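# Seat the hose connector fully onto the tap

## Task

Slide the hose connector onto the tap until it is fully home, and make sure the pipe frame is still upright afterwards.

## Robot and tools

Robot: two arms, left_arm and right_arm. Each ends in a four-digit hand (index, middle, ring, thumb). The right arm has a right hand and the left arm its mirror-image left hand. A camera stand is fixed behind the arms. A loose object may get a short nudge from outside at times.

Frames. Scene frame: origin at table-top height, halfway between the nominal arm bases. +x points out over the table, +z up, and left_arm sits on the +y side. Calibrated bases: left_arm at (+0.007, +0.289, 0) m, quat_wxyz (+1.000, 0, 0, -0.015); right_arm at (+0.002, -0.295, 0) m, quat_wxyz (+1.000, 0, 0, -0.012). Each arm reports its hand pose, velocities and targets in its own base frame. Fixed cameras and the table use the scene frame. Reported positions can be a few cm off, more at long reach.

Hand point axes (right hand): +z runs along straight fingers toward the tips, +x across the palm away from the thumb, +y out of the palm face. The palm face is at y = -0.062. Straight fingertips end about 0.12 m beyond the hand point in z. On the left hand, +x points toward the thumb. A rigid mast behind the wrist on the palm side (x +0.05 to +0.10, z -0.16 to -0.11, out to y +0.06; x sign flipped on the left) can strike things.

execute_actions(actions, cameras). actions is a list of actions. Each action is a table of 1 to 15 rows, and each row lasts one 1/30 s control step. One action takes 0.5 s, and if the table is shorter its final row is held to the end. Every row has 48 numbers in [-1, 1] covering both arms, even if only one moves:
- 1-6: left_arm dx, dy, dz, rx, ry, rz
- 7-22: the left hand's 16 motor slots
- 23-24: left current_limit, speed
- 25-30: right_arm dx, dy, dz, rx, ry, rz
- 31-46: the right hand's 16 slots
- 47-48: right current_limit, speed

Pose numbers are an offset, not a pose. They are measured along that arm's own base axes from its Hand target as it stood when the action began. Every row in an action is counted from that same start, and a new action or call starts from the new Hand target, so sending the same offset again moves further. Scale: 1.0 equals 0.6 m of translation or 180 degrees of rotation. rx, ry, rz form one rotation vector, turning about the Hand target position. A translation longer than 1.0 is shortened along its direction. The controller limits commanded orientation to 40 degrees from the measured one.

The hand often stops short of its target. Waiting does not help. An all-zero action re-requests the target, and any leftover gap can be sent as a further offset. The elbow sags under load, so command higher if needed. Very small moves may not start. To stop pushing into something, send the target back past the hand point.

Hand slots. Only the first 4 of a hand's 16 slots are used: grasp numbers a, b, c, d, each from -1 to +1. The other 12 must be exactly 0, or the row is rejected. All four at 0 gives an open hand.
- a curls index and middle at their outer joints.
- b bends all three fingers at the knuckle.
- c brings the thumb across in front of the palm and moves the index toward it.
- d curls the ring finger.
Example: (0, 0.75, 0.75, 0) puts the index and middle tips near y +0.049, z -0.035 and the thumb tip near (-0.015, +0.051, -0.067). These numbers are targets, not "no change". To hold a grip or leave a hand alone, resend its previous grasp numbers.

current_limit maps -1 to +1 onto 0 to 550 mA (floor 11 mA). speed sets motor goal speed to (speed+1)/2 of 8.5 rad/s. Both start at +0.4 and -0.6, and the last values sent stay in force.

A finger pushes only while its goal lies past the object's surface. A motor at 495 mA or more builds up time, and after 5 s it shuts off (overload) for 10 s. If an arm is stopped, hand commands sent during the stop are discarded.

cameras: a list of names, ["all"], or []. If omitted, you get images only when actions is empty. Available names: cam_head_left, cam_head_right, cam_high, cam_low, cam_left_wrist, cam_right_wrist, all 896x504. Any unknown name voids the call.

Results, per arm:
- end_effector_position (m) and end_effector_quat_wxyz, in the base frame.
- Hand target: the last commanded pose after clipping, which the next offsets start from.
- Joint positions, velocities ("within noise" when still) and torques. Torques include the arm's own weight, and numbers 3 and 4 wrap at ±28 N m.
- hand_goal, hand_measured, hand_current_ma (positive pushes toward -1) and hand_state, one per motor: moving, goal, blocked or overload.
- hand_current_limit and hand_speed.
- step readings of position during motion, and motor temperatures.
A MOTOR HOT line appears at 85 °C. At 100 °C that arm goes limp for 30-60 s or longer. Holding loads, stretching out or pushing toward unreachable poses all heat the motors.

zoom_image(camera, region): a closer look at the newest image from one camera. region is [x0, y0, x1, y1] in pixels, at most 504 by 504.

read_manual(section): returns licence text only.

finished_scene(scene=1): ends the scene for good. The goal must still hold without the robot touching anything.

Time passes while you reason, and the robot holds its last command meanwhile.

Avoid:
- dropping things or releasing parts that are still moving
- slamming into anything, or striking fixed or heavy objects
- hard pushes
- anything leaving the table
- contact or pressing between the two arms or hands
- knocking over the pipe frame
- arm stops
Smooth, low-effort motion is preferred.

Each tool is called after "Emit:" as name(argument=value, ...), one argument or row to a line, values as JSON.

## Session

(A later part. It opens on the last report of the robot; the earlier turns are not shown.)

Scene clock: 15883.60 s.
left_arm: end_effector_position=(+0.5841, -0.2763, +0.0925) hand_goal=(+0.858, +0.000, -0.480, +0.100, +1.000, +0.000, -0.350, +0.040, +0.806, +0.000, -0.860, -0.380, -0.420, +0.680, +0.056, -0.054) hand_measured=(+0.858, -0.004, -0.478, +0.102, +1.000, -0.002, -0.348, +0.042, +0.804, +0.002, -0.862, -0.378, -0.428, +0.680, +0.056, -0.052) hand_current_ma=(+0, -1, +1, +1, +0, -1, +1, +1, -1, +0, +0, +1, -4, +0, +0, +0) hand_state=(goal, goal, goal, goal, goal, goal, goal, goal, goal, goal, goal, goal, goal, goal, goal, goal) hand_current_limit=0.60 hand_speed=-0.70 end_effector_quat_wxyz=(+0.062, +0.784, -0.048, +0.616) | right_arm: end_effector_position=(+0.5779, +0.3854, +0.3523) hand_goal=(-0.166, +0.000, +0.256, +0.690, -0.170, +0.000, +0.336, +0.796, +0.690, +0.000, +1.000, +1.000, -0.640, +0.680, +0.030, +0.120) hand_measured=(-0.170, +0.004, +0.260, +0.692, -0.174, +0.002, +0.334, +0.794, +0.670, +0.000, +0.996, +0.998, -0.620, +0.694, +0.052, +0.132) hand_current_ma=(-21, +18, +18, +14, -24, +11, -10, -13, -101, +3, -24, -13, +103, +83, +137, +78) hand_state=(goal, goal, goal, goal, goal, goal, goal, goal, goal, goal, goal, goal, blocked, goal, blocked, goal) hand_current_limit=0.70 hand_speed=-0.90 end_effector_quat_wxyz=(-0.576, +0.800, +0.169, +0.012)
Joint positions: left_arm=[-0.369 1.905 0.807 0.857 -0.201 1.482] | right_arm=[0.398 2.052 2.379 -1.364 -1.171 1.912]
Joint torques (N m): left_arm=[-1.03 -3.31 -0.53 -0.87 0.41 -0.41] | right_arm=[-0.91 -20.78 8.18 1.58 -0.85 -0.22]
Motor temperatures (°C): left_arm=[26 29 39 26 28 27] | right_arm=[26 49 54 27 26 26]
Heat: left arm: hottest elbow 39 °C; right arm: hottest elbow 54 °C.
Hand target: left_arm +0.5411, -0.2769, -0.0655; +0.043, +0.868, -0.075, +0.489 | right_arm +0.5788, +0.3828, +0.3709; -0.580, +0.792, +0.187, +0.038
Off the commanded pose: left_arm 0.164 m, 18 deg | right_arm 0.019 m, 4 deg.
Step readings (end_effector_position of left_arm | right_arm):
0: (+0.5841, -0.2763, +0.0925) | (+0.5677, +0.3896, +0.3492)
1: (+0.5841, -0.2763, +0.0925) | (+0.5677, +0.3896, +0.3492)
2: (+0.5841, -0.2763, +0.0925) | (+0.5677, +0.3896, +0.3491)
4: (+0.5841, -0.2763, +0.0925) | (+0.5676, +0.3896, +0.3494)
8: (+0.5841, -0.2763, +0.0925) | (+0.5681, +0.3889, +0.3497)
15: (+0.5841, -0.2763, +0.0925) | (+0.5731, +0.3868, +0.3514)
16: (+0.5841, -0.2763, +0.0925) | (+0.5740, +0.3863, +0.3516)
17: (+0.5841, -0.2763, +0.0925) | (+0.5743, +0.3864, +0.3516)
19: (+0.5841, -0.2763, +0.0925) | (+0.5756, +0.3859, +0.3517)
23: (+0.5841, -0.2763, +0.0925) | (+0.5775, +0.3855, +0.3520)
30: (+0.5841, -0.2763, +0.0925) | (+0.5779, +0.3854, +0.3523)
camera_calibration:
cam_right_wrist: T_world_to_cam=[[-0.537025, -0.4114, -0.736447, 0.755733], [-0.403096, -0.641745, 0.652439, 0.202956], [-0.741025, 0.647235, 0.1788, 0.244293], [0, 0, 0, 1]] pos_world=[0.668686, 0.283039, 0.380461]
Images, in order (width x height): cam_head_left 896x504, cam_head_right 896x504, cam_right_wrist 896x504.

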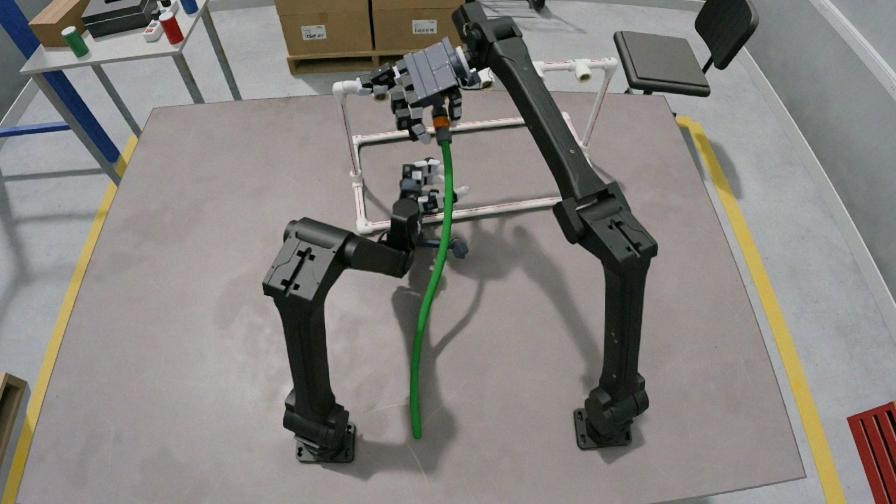

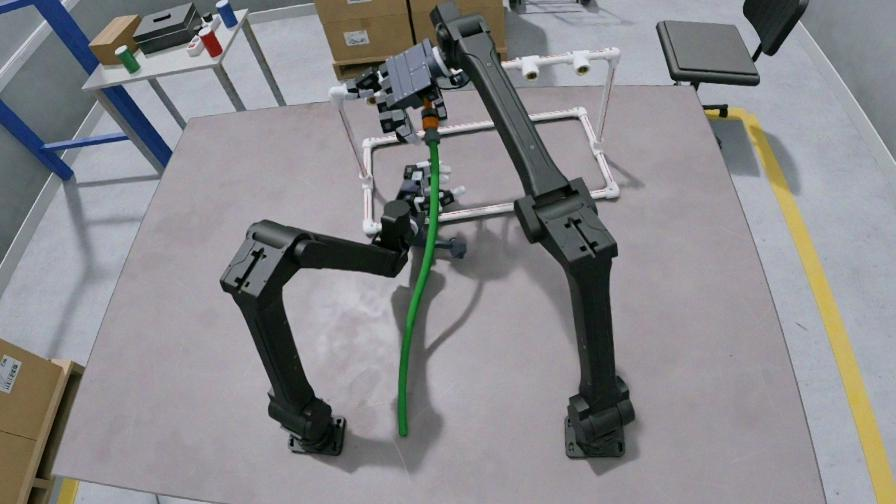

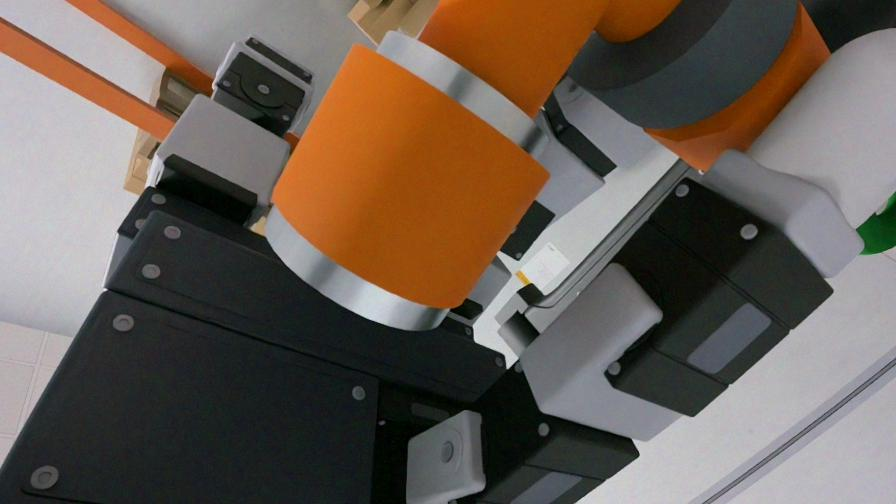

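Emit:
execute_actions(
  actions=[
    [[0,0,0,0,0,0,0.6,-0.15,0.7,0.9,0,0,0,0,0,0,0,0,0,0,0,0,0.6,-0.7,0.004,-0.018,0.006,0,0,0,0.1,0.36,0.74,-0.8,0,0,0,0,0,0,0,0,0,0,0,0,0.7,-0.9]],
    [[0,0,0,0,0,0,0.6,-0.15,0.7,0.9,0,0,0,0,0,0,0,0,0,0,0,0,0.6,-0.7,-0.025,-0.006,-0.008,0,0,0,0.1,0.32,0.7,-0.8,0,0,0,0,0,0,0,0,0,0,0,0,0.7,-0.9]],
    [[0,0,0,0,0,0,0.6,-0.15,0.7,0.9,0,0,0,0,0,0,0,0,0,0,0,0,0.6,-0.7,-0.07,-0.015,-0.023,0,0,0,0.1,0.32,0.7,-0.8,0,0,0,0,0,0,0,0,0,0,0,0,0.7,-0.9]],
  ],
  cameras=["cam_right_wrist","cam_head_right","cam_head_left","cam_low"],
)

Scene clock: 15906.73 s.
left_arm: end_effector_position=(+0.5841, -0.2763, +0.0925) hand_goal=(+0.858, +0.000, -0.480, +0.100, +1.000, +0.000, -0.350, +0.040, +0.806, +0.000, -0.860, -0.380, -0.420, +0.680, +0.056, -0.054) hand_measured=(+0.858, -0.004, -0.478, +0.102, +1.000, -0.002, -0.348, +0.042, +0.804, +0.002, -0.862, -0.378, -0.428, +0.680, +0.056, -0.052) hand_current_ma=(+0, -1, +1, +1, +0, -1, +1, +1, -1, +0, +0, +1, -4, +0, +0, +0) hand_state=(goal, goal, goal, goal, goal, goal, goal, goal, goal, goal, goal, goal, goal, goal, goal, goal) hand_current_limit=0.60 hand_speed=-0.70 end_effector_quat_wxyz=(+0.062, +0.784, -0.048, +0.616) | right_arm: end_effector_position=(+0.5283, +0.3591, +0.3436) hand_goal=(+0.004, +0.000, +0.282, +0.670, +0.006, +0.000, +0.356, +0.766, +0.816, +0.000, +1.000, +1.000, -0.470, +0.680, +0.056, +0.114) hand_measured=(-0.004, +0.002, +0.280, +0.672, -0.002, +0.002, +0.354, +0.768, +0.800, +0.000, +0.996, +0.998, -0.472, +0.682, +0.054, +0.116) hand_current_ma=(-38, +10, -12, +13, -43, +8, -13, +13, -86, +3, -23, -13, -7, +13, -12, +12) hand_state=(goal, goal, goal, goal, goal, goal, goal, goal, goal, goal, goal, goal, goal, goal, goal, goal) hand_current_limit=0.70 hand_speed=-0.90 end_effector_quat_wxyz=(-0.578, +0.795, +0.182, +0.026)
Joint positions: left_arm=[-0.369 1.905 0.807 0.857 -0.201 1.482] | right_arm=[0.39 1.825 2.003 -1.213 -1.176 1.873]
Joint torques (N m): left_arm=[-0.91 -3.37 -0.55 -0.83 0.43 -0.43] | right_arm=[-0.44 -17.79 8.39 1.35 -0.77 0.07]
Motor temperatures (°C): left_arm=[26 29 39 26 28 27] | right_arm=[26 52 56 27 27 26]
Heat: left arm: hottest elbow 39 °C; right arm: hottest elbow 56 °C.
Hand target: left_arm +0.5411, -0.2770, -0.0655; +0.043, +0.868, -0.076, +0.489 | right_arm +0.5241, +0.3596, +0.3557; -0.580, +0.792, +0.187, +0.037
Off the commanded pose: left_arm 0.164 m, 18 deg | right_arm 0.013 m, 1 deg.
Step readings (end_effector_position of left_arm | right_arm):
0: (+0.5841, -0.2763, +0.0925) | (+0.5779, +0.3854, +0.3523)
1: (+0.5841, -0.2763, +0.0925) | (+0.5779, +0.3854, +0.3523)
2: (+0.5841, -0.2763, +0.0925) | (+0.5783, +0.3852, +0.3523)
4: (+0.5841, -0.2763, +0.0925) | (+0.5794, +0.3845, +0.3526)
8: (+0.5841, -0.2763, +0.0925) | (+0.5820, +0.3815, +0.3528)
15: (+0.5841, -0.2763, +0.0925) | (+0.5822, +0.3802, +0.3525)
16: (+0.5841, -0.2763, +0.0925) | (+0.5821, +0.3802, +0.3525)
17: (+0.5841, -0.2763, +0.0925) | (+0.5820, +0.3801, +0.3522)
19: (+0.5841, -0.2763, +0.0925) | (+0.5792, +0.3787, +0.3505)
23: (+0.5841, -0.2763, +0.0925) | (+0.5703, +0.3751, +0.3517)
30: (+0.5841, -0.2763, +0.0925) | (+0.5666, +0.3736, +0.3569)
31: (+0.5841, -0.2763, +0.0925) | (+0.5665, +0.3735, +0.3568)
32: (+0.5841, -0.2763, +0.0925) | (+0.5647, +0.3728, +0.3550)
34: (+0.5841, -0.2763, +0.0925) | (+0.5550, +0.3684, +0.3473)
38: (+0.5841, -0.2763, +0.0925) | (+0.5337, +0.3609, +0.3386)
45: (+0.5841, -0.2763, +0.0925) | (+0.5290, +0.3591, +0.3424)
camera_calibration:
cam_right_wrist: T_world_to_cam=[[-0.506236, -0.406182, -0.760751, 0.702059], [-0.421972, -0.652658, 0.629267, 0.193616], [-0.752107, 0.639573, 0.159001, 0.241517], [0, 0, 0, 1]] pos_world=[0.618755, 0.257061, 0.373854]
Images, in order (width x height): cam_head_left 896x504, cam_head_right 896x504, cam_low 896x504, cam_right_wrist 896x504.

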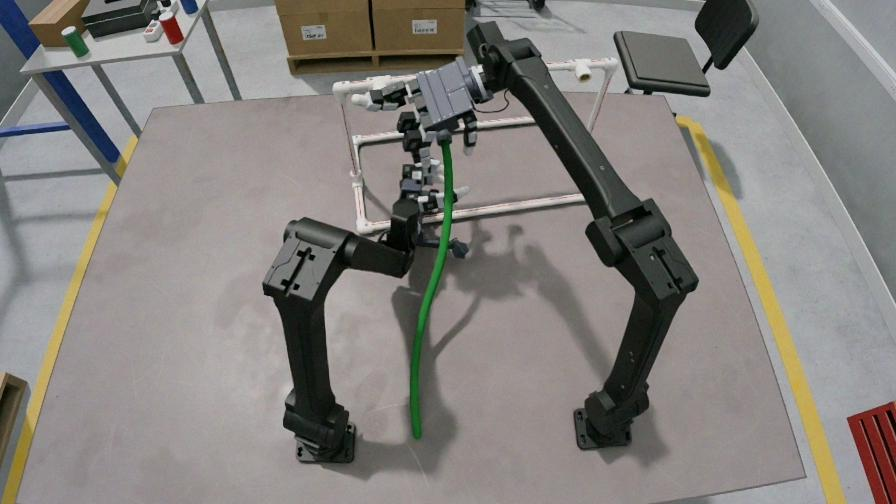

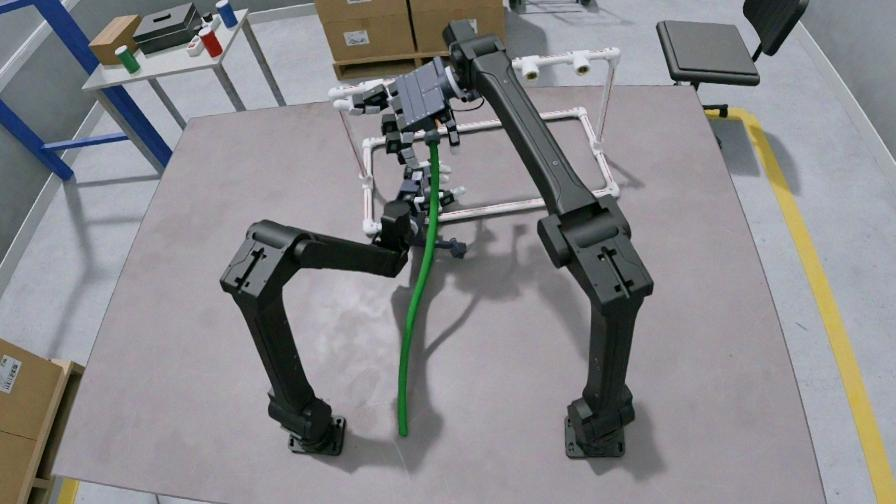

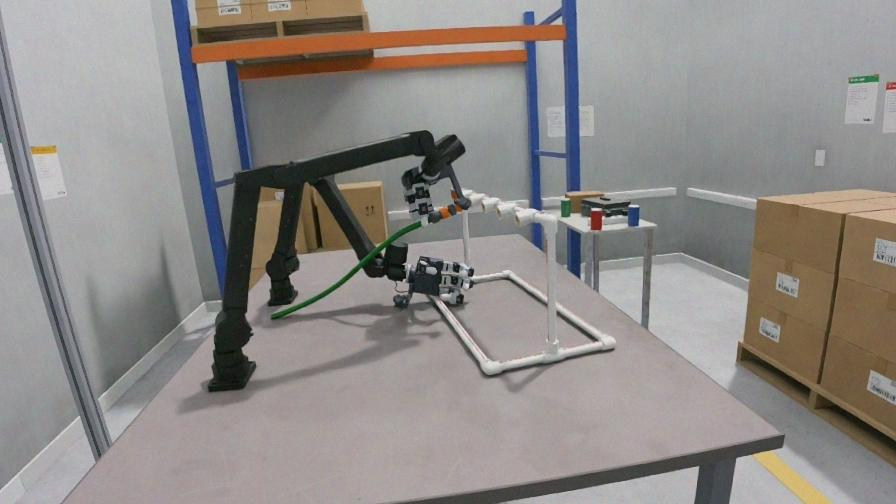

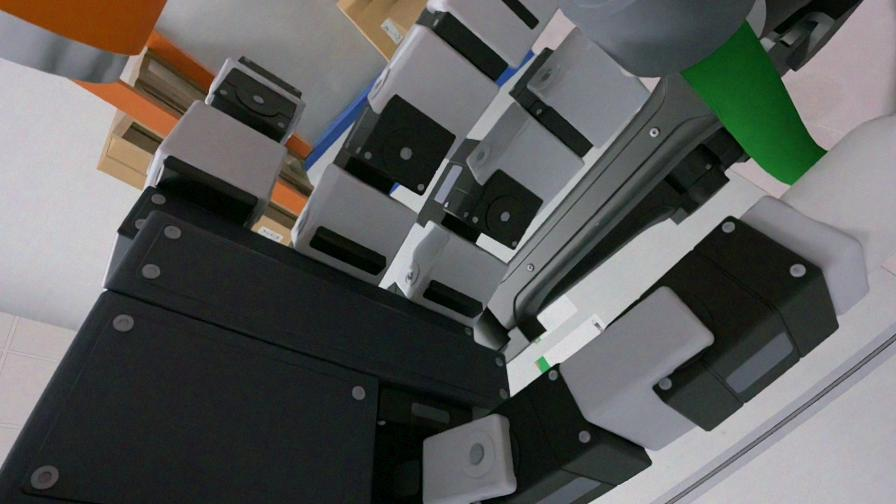

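Emit:
zoom_image(
  camera="cam_low",
  region=[420, 192, 476, 232],
)

Emit:
zoom_image(
  camera="cam_low",
  region=[434, 200, 462, 220],
)

Scaled by 9.000.

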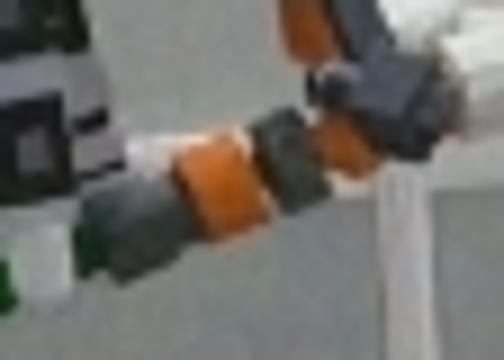

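Scaled by 18.000.

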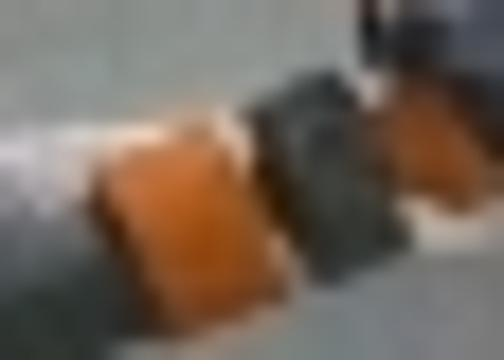

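Emit:
execute_actions(
  actions=[
    [[0,0,0,0,0,0,0.6,-0.15,0.7,0.9,0,0,0,0,0,0,0,0,0,0,0,0,0.6,-0.7,-0.02,-0.004,-0.006,0,0,0,0.05,0.15,0.35,-0.4,0,0,0,0,0,0,0,0,0,0,0,0,0.6,-0.8]],
    [[0,0,0,0,0,0,0.6,-0.15,0.7,0.9,0,0,0,0,0,0,0,0,0,0,0,0,0.6,-0.7,-0.026,-0.008,-0.006,0.0095,-0.0175,-0.0174,0,0,0,0,0,0,0,0,0,0,0,0,0,0,0,0,0.6,-0.8]],
    [[0,0,0,0,0,0,0.6,-0.15,0.7,0.9,0,0,0,0,0,0,0,0,0,0,0,0,0.6,-0.7,0.01,0.0085,-0.06,0,0,0,0,0,0,0,0,0,0,0,0,0,0,0,0,0,0,0,0.6,-0.8]],
  ],
  cameras=["cam_right_wrist","cam_head_right","cam_head_left","cam_low","cam_high"],
)

Scene clock: 16177.63 s.
left_arm: end_effector_position=(+0.5841, -0.2763, +0.0925) hand_goal=(+0.858, +0.000, -0.480, +0.100, +1.000, +0.000, -0.350, +0.040, +0.806, +0.000, -0.860, -0.380, -0.420, +0.680, +0.056, -0.054) hand_measured=(+0.858, -0.004, -0.478, +0.102, +1.000, -0.002, -0.348, +0.042, +0.804, +0.002, -0.862, -0.378, -0.428, +0.680, +0.056, -0.052) hand_current_ma=(+0, -1, +1, +1, +0, -1, +1, +1, -1, +0, +0, +1, -4, +0, +0, +0) hand_state=(goal, goal, goal, goal, goal, goal, goal, goal, goal, goal, goal, goal, goal, goal, goal, goal) hand_current_limit=0.60 hand_speed=-0.70 end_effector_quat_wxyz=(+0.062, +0.784, -0.048, +0.616) | right_arm: end_effector_position=(+0.5046, +0.3517, +0.3124) hand_goal=(+0.750, +0.000, +0.580, +0.700, +0.750, +0.000, +0.580, +0.700, +0.750, +0.000, +0.580, +0.700, +0.710, +0.680, +0.230, +0.170) hand_measured=(+0.728, +0.002, +0.574, +0.696, +0.728, +0.002, +0.574, +0.702, +0.742, +0.000, +0.580, +0.702, +0.690, +0.682, +0.226, +0.168) hand_current_ma=(-115, +10, -31, -15, -119, +8, -29, +12, -36, +3, +1, +10, -96, +13, -26, -16) hand_state=(blocked, goal, goal, goal, blocked, goal, goal, goal, goal, goal, goal, goal, goal, goal, goal, goal) hand_current_limit=0.60 hand_speed=-0.80 end_effector_quat_wxyz=(-0.584, +0.789, +0.177, +0.077)
Joint positions: left_arm=[-0.369 1.905 0.807 0.857 -0.201 1.482] | right_arm=[0.397 1.649 1.649 -0.816 -1.136 2.023]
Joint torques (N m): left_arm=[-1.03 -3.14 -0.54 -0.88 0.43 -0.42] | right_arm=[0.03 -14.27 8.8 1.62 -0.75 0.16]
Motor temperatures (°C): left_arm=[26 28 36 26 28 27] | right_arm=[26 46 54 26 27 25]
Heat: left arm: hottest elbow 36 °C; right arm: hottest elbow 54 °C.
Hand target: left_arm +0.5411, -0.2770, -0.0655; +0.043, +0.868, -0.076, +0.489 | right_arm +0.5025, +0.3575, +0.3124; -0.585, +0.787, +0.180, +0.078
Off the commanded pose: left_arm 0.164 m, 18 deg | right_arm 0.006 m, 0 deg.
Step readings (end_effector_position of left_arm | right_arm):
0: (+0.5841, -0.2763, +0.0925) | (+0.5283, +0.3591, +0.3436)
1: (+0.5841, -0.2763, +0.0925) | (+0.5283, +0.3591, +0.3435)
2: (+0.5841, -0.2763, +0.0925) | (+0.5282, +0.3590, +0.3430)
4: (+0.5841, -0.2763, +0.0925) | (+0.5257, +0.3578, +0.3400)
8: (+0.5841, -0.2763, +0.0925) | (+0.5202, +0.3554, +0.3351)
15: (+0.5841, -0.2763, +0.0925) | (+0.5190, +0.3551, +0.3375)
16: (+0.5841, -0.2763, +0.0925) | (+0.5189, +0.3550, +0.3376)
17: (+0.5841, -0.2763, +0.0925) | (+0.5190, +0.3548, +0.3371)
19: (+0.5841, -0.2763, +0.0925) | (+0.5159, +0.3525, +0.3326)
23: (+0.5841, -0.2763, +0.0925) | (+0.5061, +0.3488, +0.3281)
30: (+0.5841, -0.2763, +0.0925) | (+0.5036, +0.3483, +0.3396)
31: (+0.5841, -0.2763, +0.0925) | (+0.5035, +0.3482, +0.3405)
32: (+0.5841, -0.2763, +0.0925) | (+0.5038, +0.3487, +0.3403)
34: (+0.5841, -0.2763, +0.0925) | (+0.5045, +0.3495, +0.3362)
38: (+0.5841, -0.2763, +0.0925) | (+0.5039, +0.3500, +0.3186)
45: (+0.5841, -0.2763, +0.0925) | (+0.5042, +0.3513, +0.3119)
camera_calibration:
cam_right_wrist: T_world_to_cam=[[-0.472781, -0.346244, -0.810304, 0.640827], [-0.508604, -0.643706, 0.571807, 0.256925], [-0.719583, 0.682464, 0.128231, 0.211548], [0, 0, 0, 1]] pos_world=[0.58587, 0.242893, 0.345227]
Images, in order (width x height): cam_head_left 896x504, cam_head_right 896x504, cam_high 896x504, cam_low 896x504, cam_right_wrist 896x504.

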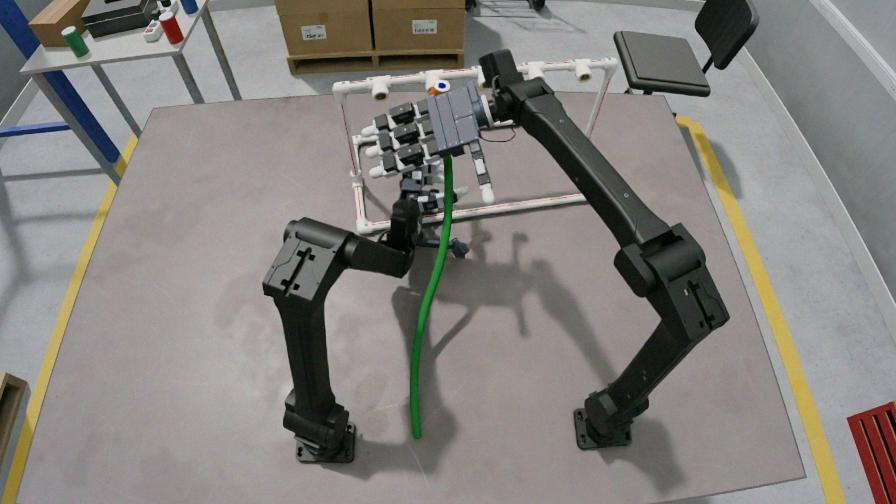

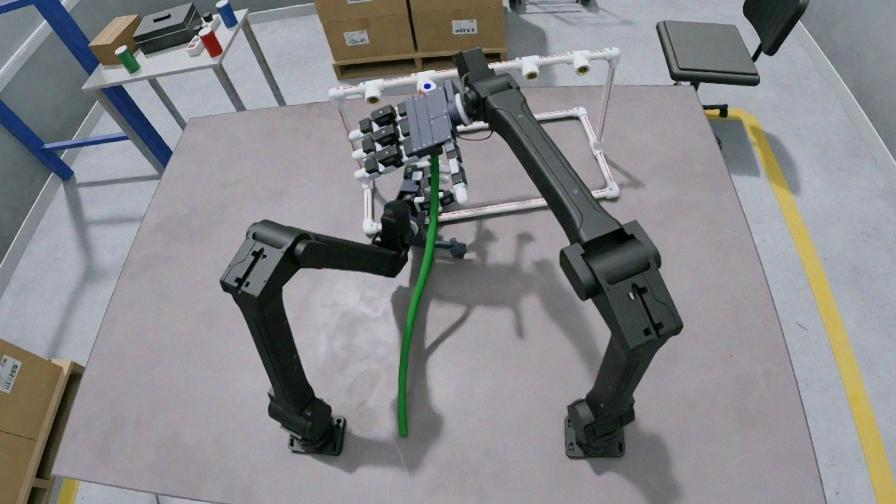

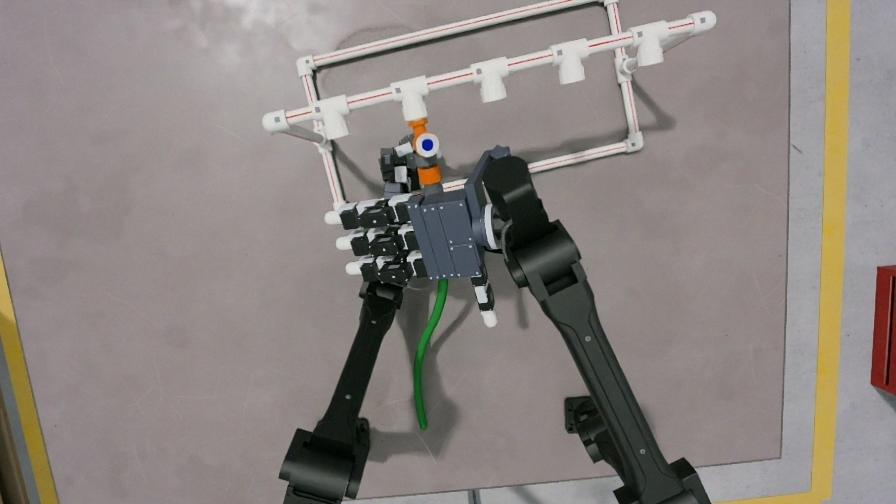

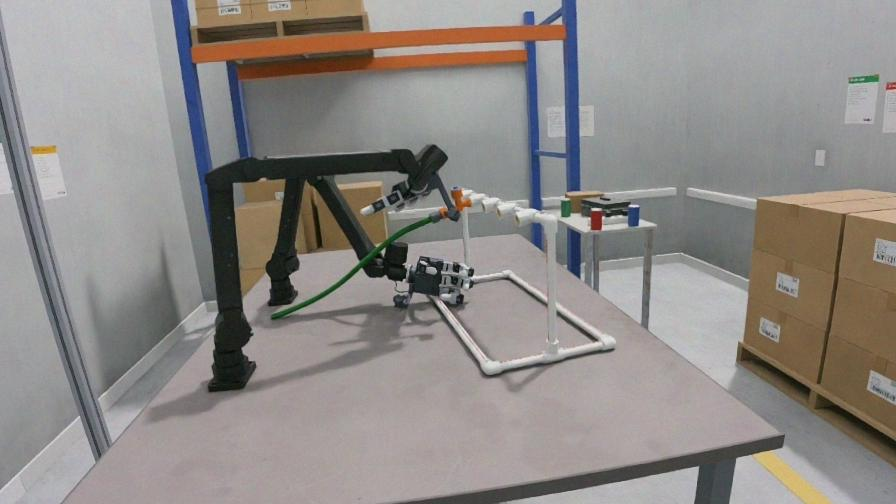

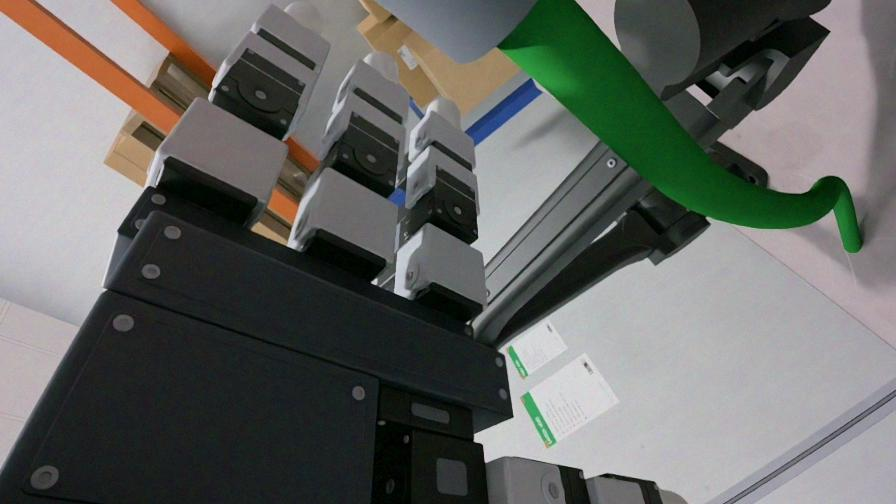

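Emit:
zoom_image(
  camera="cam_high",
  region=[380, 110, 480, 200],
)

Emit:
zoom_image(
  camera="cam_low",
  region=[410, 170, 480, 230],
)

Emit:
zoom_image(
  camera="cam_head_right",
  region=[380, 70, 480, 180],
)

Scaled by 5.040.

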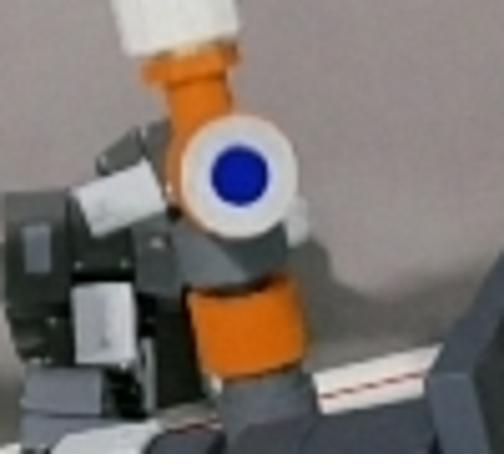

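Scaled by 7.200.

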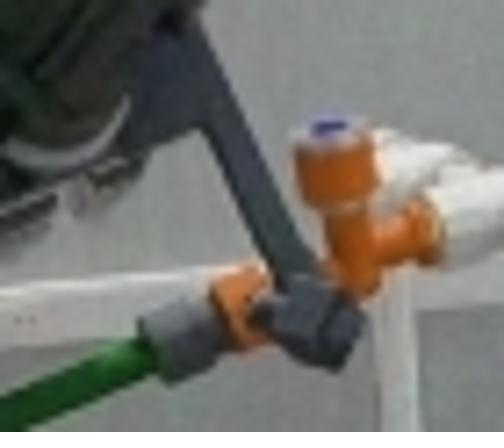

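Scaled by 4.582.

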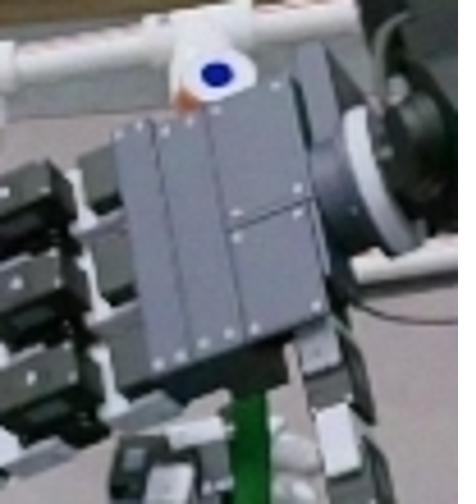

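Emit:
zoom_image(
  camera="cam_high",
  region=[408, 150, 448, 190],
)

Scaled by 12.600.

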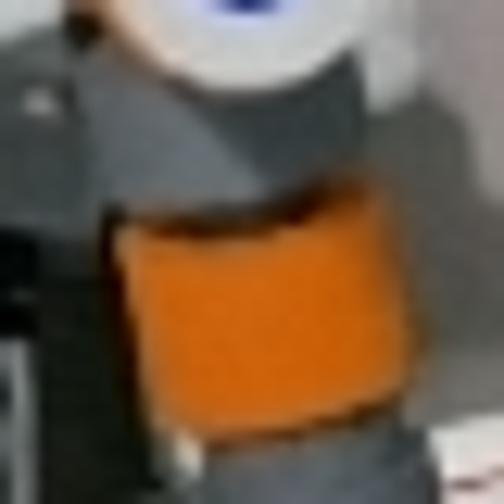

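Emit:
execute_actions(
  actions=[
    [[0,0,0,0,0,0,0.6,-0.15,0.7,0.9,0,0,0,0,0,0,0,0,0,0,0,0,0.6,-0.7,0.0154,0.021,-0.056,0,0,0,0,0,0,0,0,0,0,0,0,0,0,0,0,0,0,0,0.6,-0.8]],
    [[0,0,0,0,0,0,0.6,-0.15,0.7,0.9,0,0,0,0,0,0,0,0,0,0,0,0,0.6,-0.7,0.0154,0.021,-0.056,0,0,0,0,0,0,0,0,0,0,0,0,0,0,0,0,0,0,0,0.6,-0.8]],
  ],
  cameras=["cam_right_wrist","cam_head_right","cam_low","cam_high"],
)

Scene clock: 16265.97 s.
left_arm: end_effector_position=(+0.5841, -0.2763, +0.0925) hand_goal=(+0.858, +0.000, -0.480, +0.100, +1.000, +0.000, -0.350, +0.040, +0.806, +0.000, -0.860, -0.380, -0.420, +0.680, +0.056, -0.054) hand_measured=(+0.858, -0.004, -0.478, +0.102, +1.000, -0.002, -0.348, +0.042, +0.804, +0.002, -0.862, -0.378, -0.428, +0.680, +0.056, -0.052) hand_current_ma=(+0, -1, +1, +1, +0, -1, +1, +1, -1, +0, +0, +1, -4, +0, +0, +0) hand_state=(goal, goal, goal, goal, goal, goal, goal, goal, goal, goal, goal, goal, goal, goal, goal, goal) hand_current_limit=0.60 hand_speed=-0.70 end_effector_quat_wxyz=(+0.062, +0.784, -0.048, +0.616) | right_arm: end_effector_position=(+0.5209, +0.3752, +0.2521) hand_goal=(+0.750, +0.000, +0.580, +0.700, +0.750, +0.000, +0.580, +0.700, +0.750, +0.000, +0.580, +0.700, +0.710, +0.680, +0.230, +0.170) hand_measured=(+0.728, +0.002, +0.574, +0.696, +0.728, +0.002, +0.574, +0.702, +0.742, +0.000, +0.580, +0.702, +0.692, +0.682, +0.226, +0.168) hand_current_ma=(-111, +10, -31, -15, -117, +8, -29, +12, -36, +3, +1, +10, -89, +13, -24, -16) hand_state=(blocked, goal, goal, goal, blocked, goal, goal, goal, goal, goal, goal, goal, goal, goal, goal, goal) hand_current_limit=0.60 hand_speed=-0.80 end_effector_quat_wxyz=(-0.584, +0.787, +0.180, +0.082)
Joint positions: left_arm=[-0.369 1.905 0.807 0.857 -0.201 1.482] | right_arm=[0.424 1.714 1.567 -0.617 -1.116 2.068]
Joint torques (N m): left_arm=[-0.97 -3.55 -0.59 -0.85 0.44 -0.4] | right_arm=[0.03 -14.1 9.05 1.69 -0.72 0.14]
Heat: left arm: hottest elbow 35 °C; right arm: hottest elbow 54 °C.
Hand target: left_arm +0.5411, -0.2770, -0.0655; +0.043, +0.868, -0.076, +0.489 | right_arm +0.5211, +0.3825, +0.2453; -0.585, +0.787, +0.180, +0.078
Off the commanded pose: left_arm 0.164 m, 18 deg | right_arm 0.010 m, 1 deg.
Step readings (end_effector_position of left_arm | right_arm):
0: (+0.5841, -0.2763, +0.0925) | (+0.5046, +0.3517, +0.3124)
1: (+0.5841, -0.2763, +0.0925) | (+0.5048, +0.3517, +0.3125)
2: (+0.5841, -0.2763, +0.0925) | (+0.5054, +0.3525, +0.3120)
4: (+0.5841, -0.2763, +0.0925) | (+0.5083, +0.3545, +0.3097)
8: (+0.5841, -0.2763, +0.0925) | (+0.5086, +0.3587, +0.3002)
15: (+0.5841, -0.2763, +0.0925) | (+0.5098, +0.3633, +0.2909)
16: (+0.5841, -0.2763, +0.0925) | (+0.5099, +0.3636, +0.2907)
17: (+0.5841, -0.2763, +0.0925) | (+0.5107, +0.3644, +0.2902)
19: (+0.5841, -0.2763, +0.0925) | (+0.5133, +0.3674, +0.2879)
23: (+0.5841, -0.2763, +0.0925) | (+0.5174, +0.3714, +0.2746)
30: (+0.5841, -0.2763, +0.0925) | (+0.5203, +0.3748, +0.2523)
camera_calibration:
cam_right_wrist: T_world_to_cam=[[-0.464386, -0.343082, -0.81648, 0.603868], [-0.515028, -0.645382, 0.564117, 0.320787], [-0.720481, 0.682478, 0.12301, 0.216723], [0, 0, 0, 1]] pos_world=[0.601786, 0.266298, 0.285426]
Images, in order (width x height): cam_head_right 896x504, cam_high 896x504, cam_low 896x504, cam_right_wrist 896x504.

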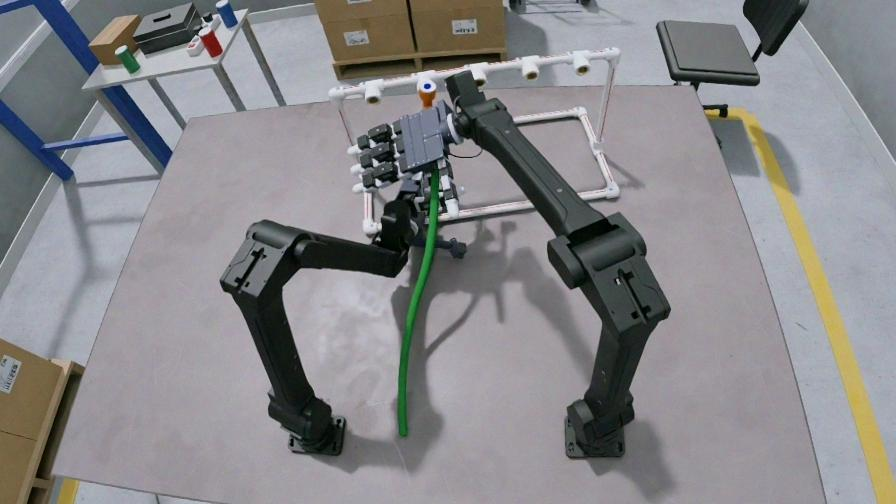

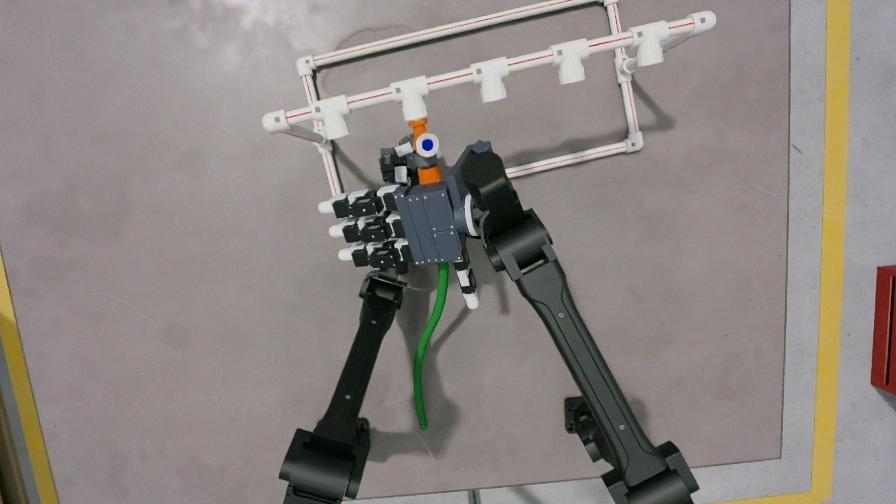

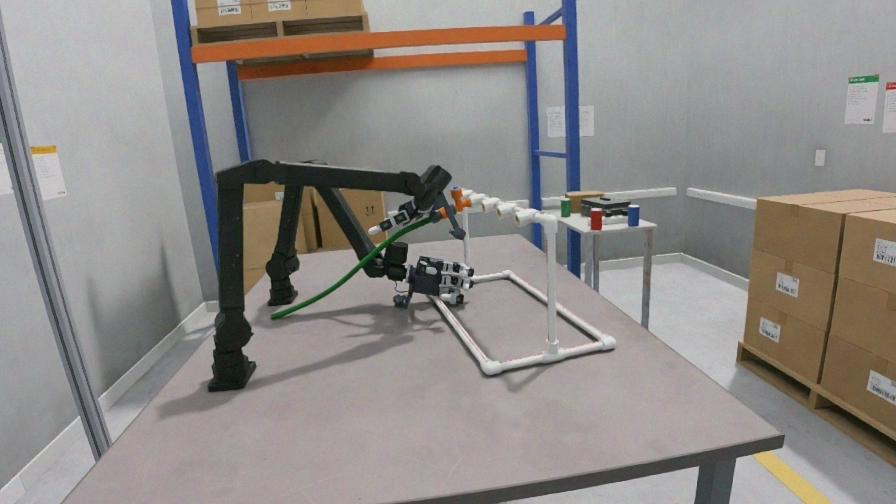

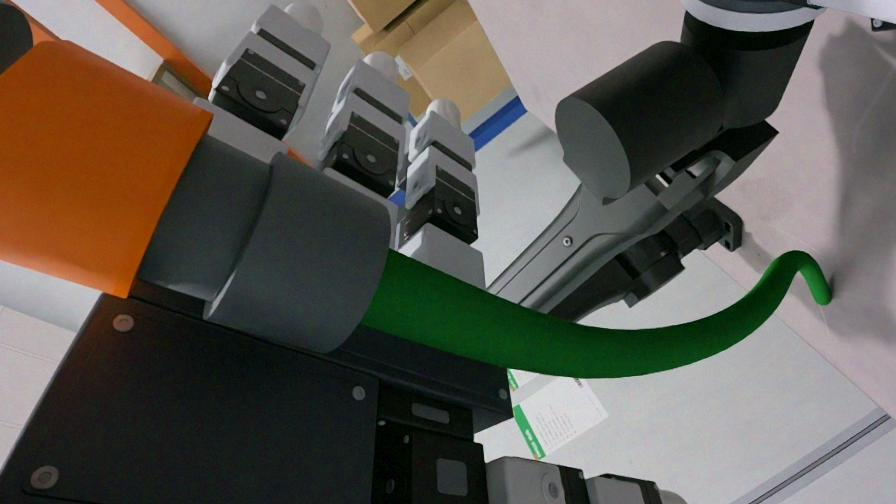

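Emit:
zoom_image(
  camera="cam_right_wrist",
  region=[0, 0, 120, 100],
)

Emit:
zoom_image(
  camera="cam_high",
  region=[408, 150, 448, 190],
)

Scaled by 4.200.

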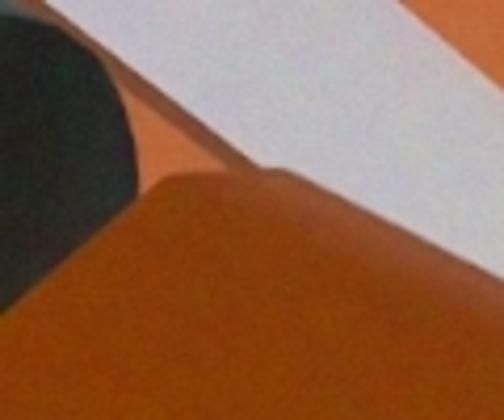

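Scaled by 12.600.

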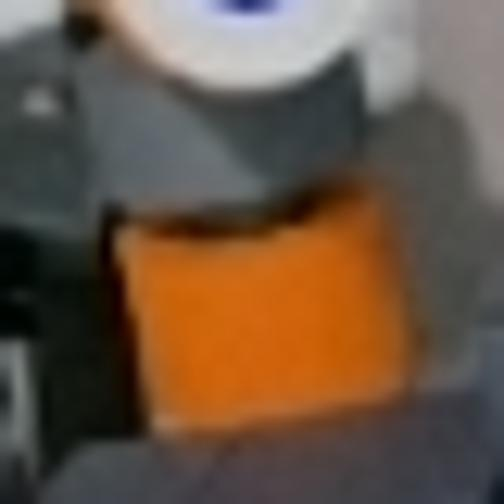

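Emit:
execute_actions(
  actions=[
    [[0,0,0,0,0,0,0.6,-0.15,0.7,0.9,0,0,0,0,0,0,0,0,0,0,0,0,0.6,-0.7,0.011,-0.0077,-0.0268,0,0,0,0,0,0,0,0,0,0,0,0,0,0,0,0,0,0,0,0.6,-0.8]],
    [[0,0,0,0,0,0,0.6,-0.15,0.7,0.9,0,0,0,0,0,0,0,0,0,0,0,0,0.6,-0.7,0.004,-0.0026,-0.009,0,0,0,0,0,0,0,0,0,0,0,0,0,0,0,0,0,0,0,0.6,-0.8]],
  ],
  cameras=["cam_right_wrist","cam_low","cam_high"],
)

Scene clock: 16323.30 s.
left_arm: end_effector_position=(+0.5841, -0.2763, +0.0925) hand_goal=(+0.858, +0.000, -0.480, +0.100, +1.000, +0.000, -0.350, +0.040, +0.806, +0.000, -0.860, -0.380, -0.420, +0.680, +0.056, -0.054) hand_measured=(+0.858, -0.004, -0.478, +0.102, +1.000, -0.002, -0.348, +0.042, +0.804, +0.002, -0.862, -0.378, -0.428, +0.680, +0.056, -0.052) hand_current_ma=(+0, -1, +1, +1, +0, -1, +1, +1, -1, +0, +0, +1, -4, +0, +0, +0) hand_state=(goal, goal, goal, goal, goal, goal, goal, goal, goal, goal, goal, goal, goal, goal, goal, goal) hand_current_limit=0.60 hand_speed=-0.70 end_effector_quat_wxyz=(+0.062, +0.784, -0.048, +0.616) | right_arm: end_effector_position=(+0.5230, +0.3773, +0.2433) hand_goal=(+0.750, +0.000, +0.580, +0.700, +0.750, +0.000, +0.580, +0.700, +0.750, +0.000, +0.580, +0.700, +0.710, +0.680, +0.230, +0.170) hand_measured=(+0.728, +0.002, +0.574, +0.696, +0.728, +0.002, +0.574, +0.702, +0.742, +0.000, +0.580, +0.702, +0.692, +0.682, +0.226, +0.168) hand_current_ma=(-111, +10, -31, -15, -117, +8, -29, +12, -36, +3, +1, +10, -89, +13, -24, -16) hand_state=(blocked, goal, goal, goal, blocked, goal, goal, goal, goal, goal, goal, goal, goal, goal, goal, goal) hand_current_limit=0.60 hand_speed=-0.80 end_effector_quat_wxyz=(-0.587, +0.784, +0.184, +0.082)
Joint positions: left_arm=[-0.369 1.905 0.807 0.857 -0.201 1.482] | right_arm=[0.424 1.726 1.557 -0.594 -1.125 2.061]
Joint torques (N m): left_arm=[-1.03 -3.43 -0.58 -0.77 0.43 -0.43] | right_arm=[-1.14 -13.1 8.42 1.65 -0.82 -0.05]
Heat: left arm: hottest elbow 35 °C; right arm: hottest elbow 52 °C.
Hand target: left_arm +0.5411, -0.2770, -0.0655; +0.043, +0.868, -0.076, +0.489 | right_arm +0.5301, +0.3764, +0.2238; -0.585, +0.787, +0.180, +0.078
Off the commanded pose: left_arm 0.164 m, 18 deg | right_arm 0.021 m, 1 deg.
Step readings (end_effector_position of left_arm | right_arm):
0: (+0.5841, -0.2763, +0.0925) | (+0.5209, +0.3752, +0.2521)
1: (+0.5841, -0.2763, +0.0925) | (+0.5209, +0.3752, +0.2521)
2: (+0.5841, -0.2763, +0.0925) | (+0.5211, +0.3753, +0.2523)
4: (+0.5841, -0.2763, +0.0925) | (+0.5217, +0.3759, +0.2526)
8: (+0.5841, -0.2763, +0.0925) | (+0.5216, +0.3763, +0.2510)
15: (+0.5841, -0.2763, +0.0925) | (+0.5220, +0.3765, +0.2448)
16: (+0.5841, -0.2763, +0.0925) | (+0.5220, +0.3765, +0.2442)
17: (+0.5841, -0.2763, +0.0925) | (+0.5220, +0.3766, +0.2439)
19: (+0.5841, -0.2763, +0.0925) | (+0.5222, +0.3769, +0.2436)
23: (+0.5841, -0.2763, +0.0925) | (+0.5227, +0.3772, +0.2434)
30: (+0.5841, -0.2763, +0.0925) | (+0.5230, +0.3773, +0.2433)
camera_calibration:
cam_right_wrist: T_world_to_cam=[[-0.458339, -0.341553, -0.820528, 0.595524], [-0.51174, -0.653404, 0.557839, 0.33108], [-0.726668, 0.675577, 0.124694, 0.223246], [0, 0, 0, 1]] pos_world=[0.604605, 0.268912, 0.276117]
Images, in order (width x height): cam_high 896x504, cam_low 896x504, cam_right_wrist 896x504.

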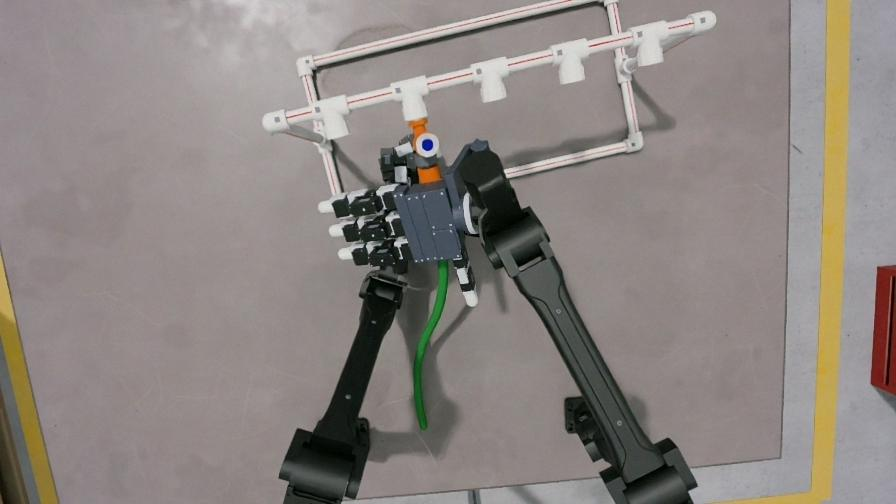

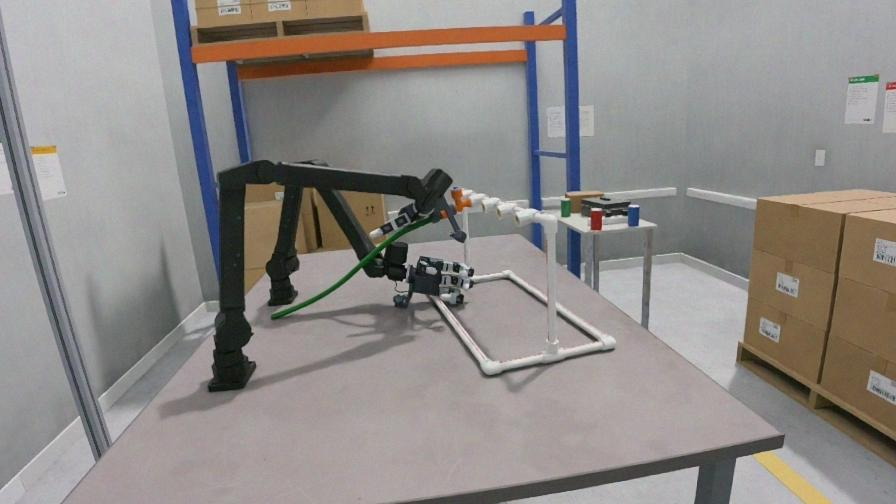

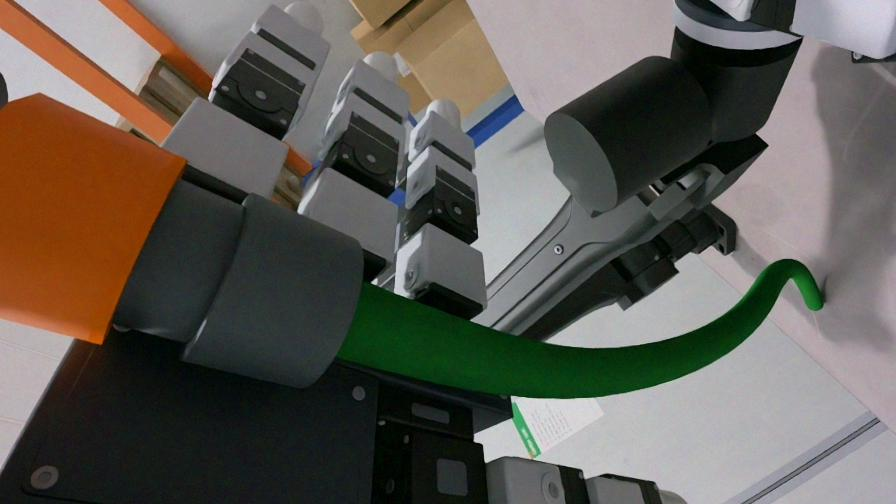

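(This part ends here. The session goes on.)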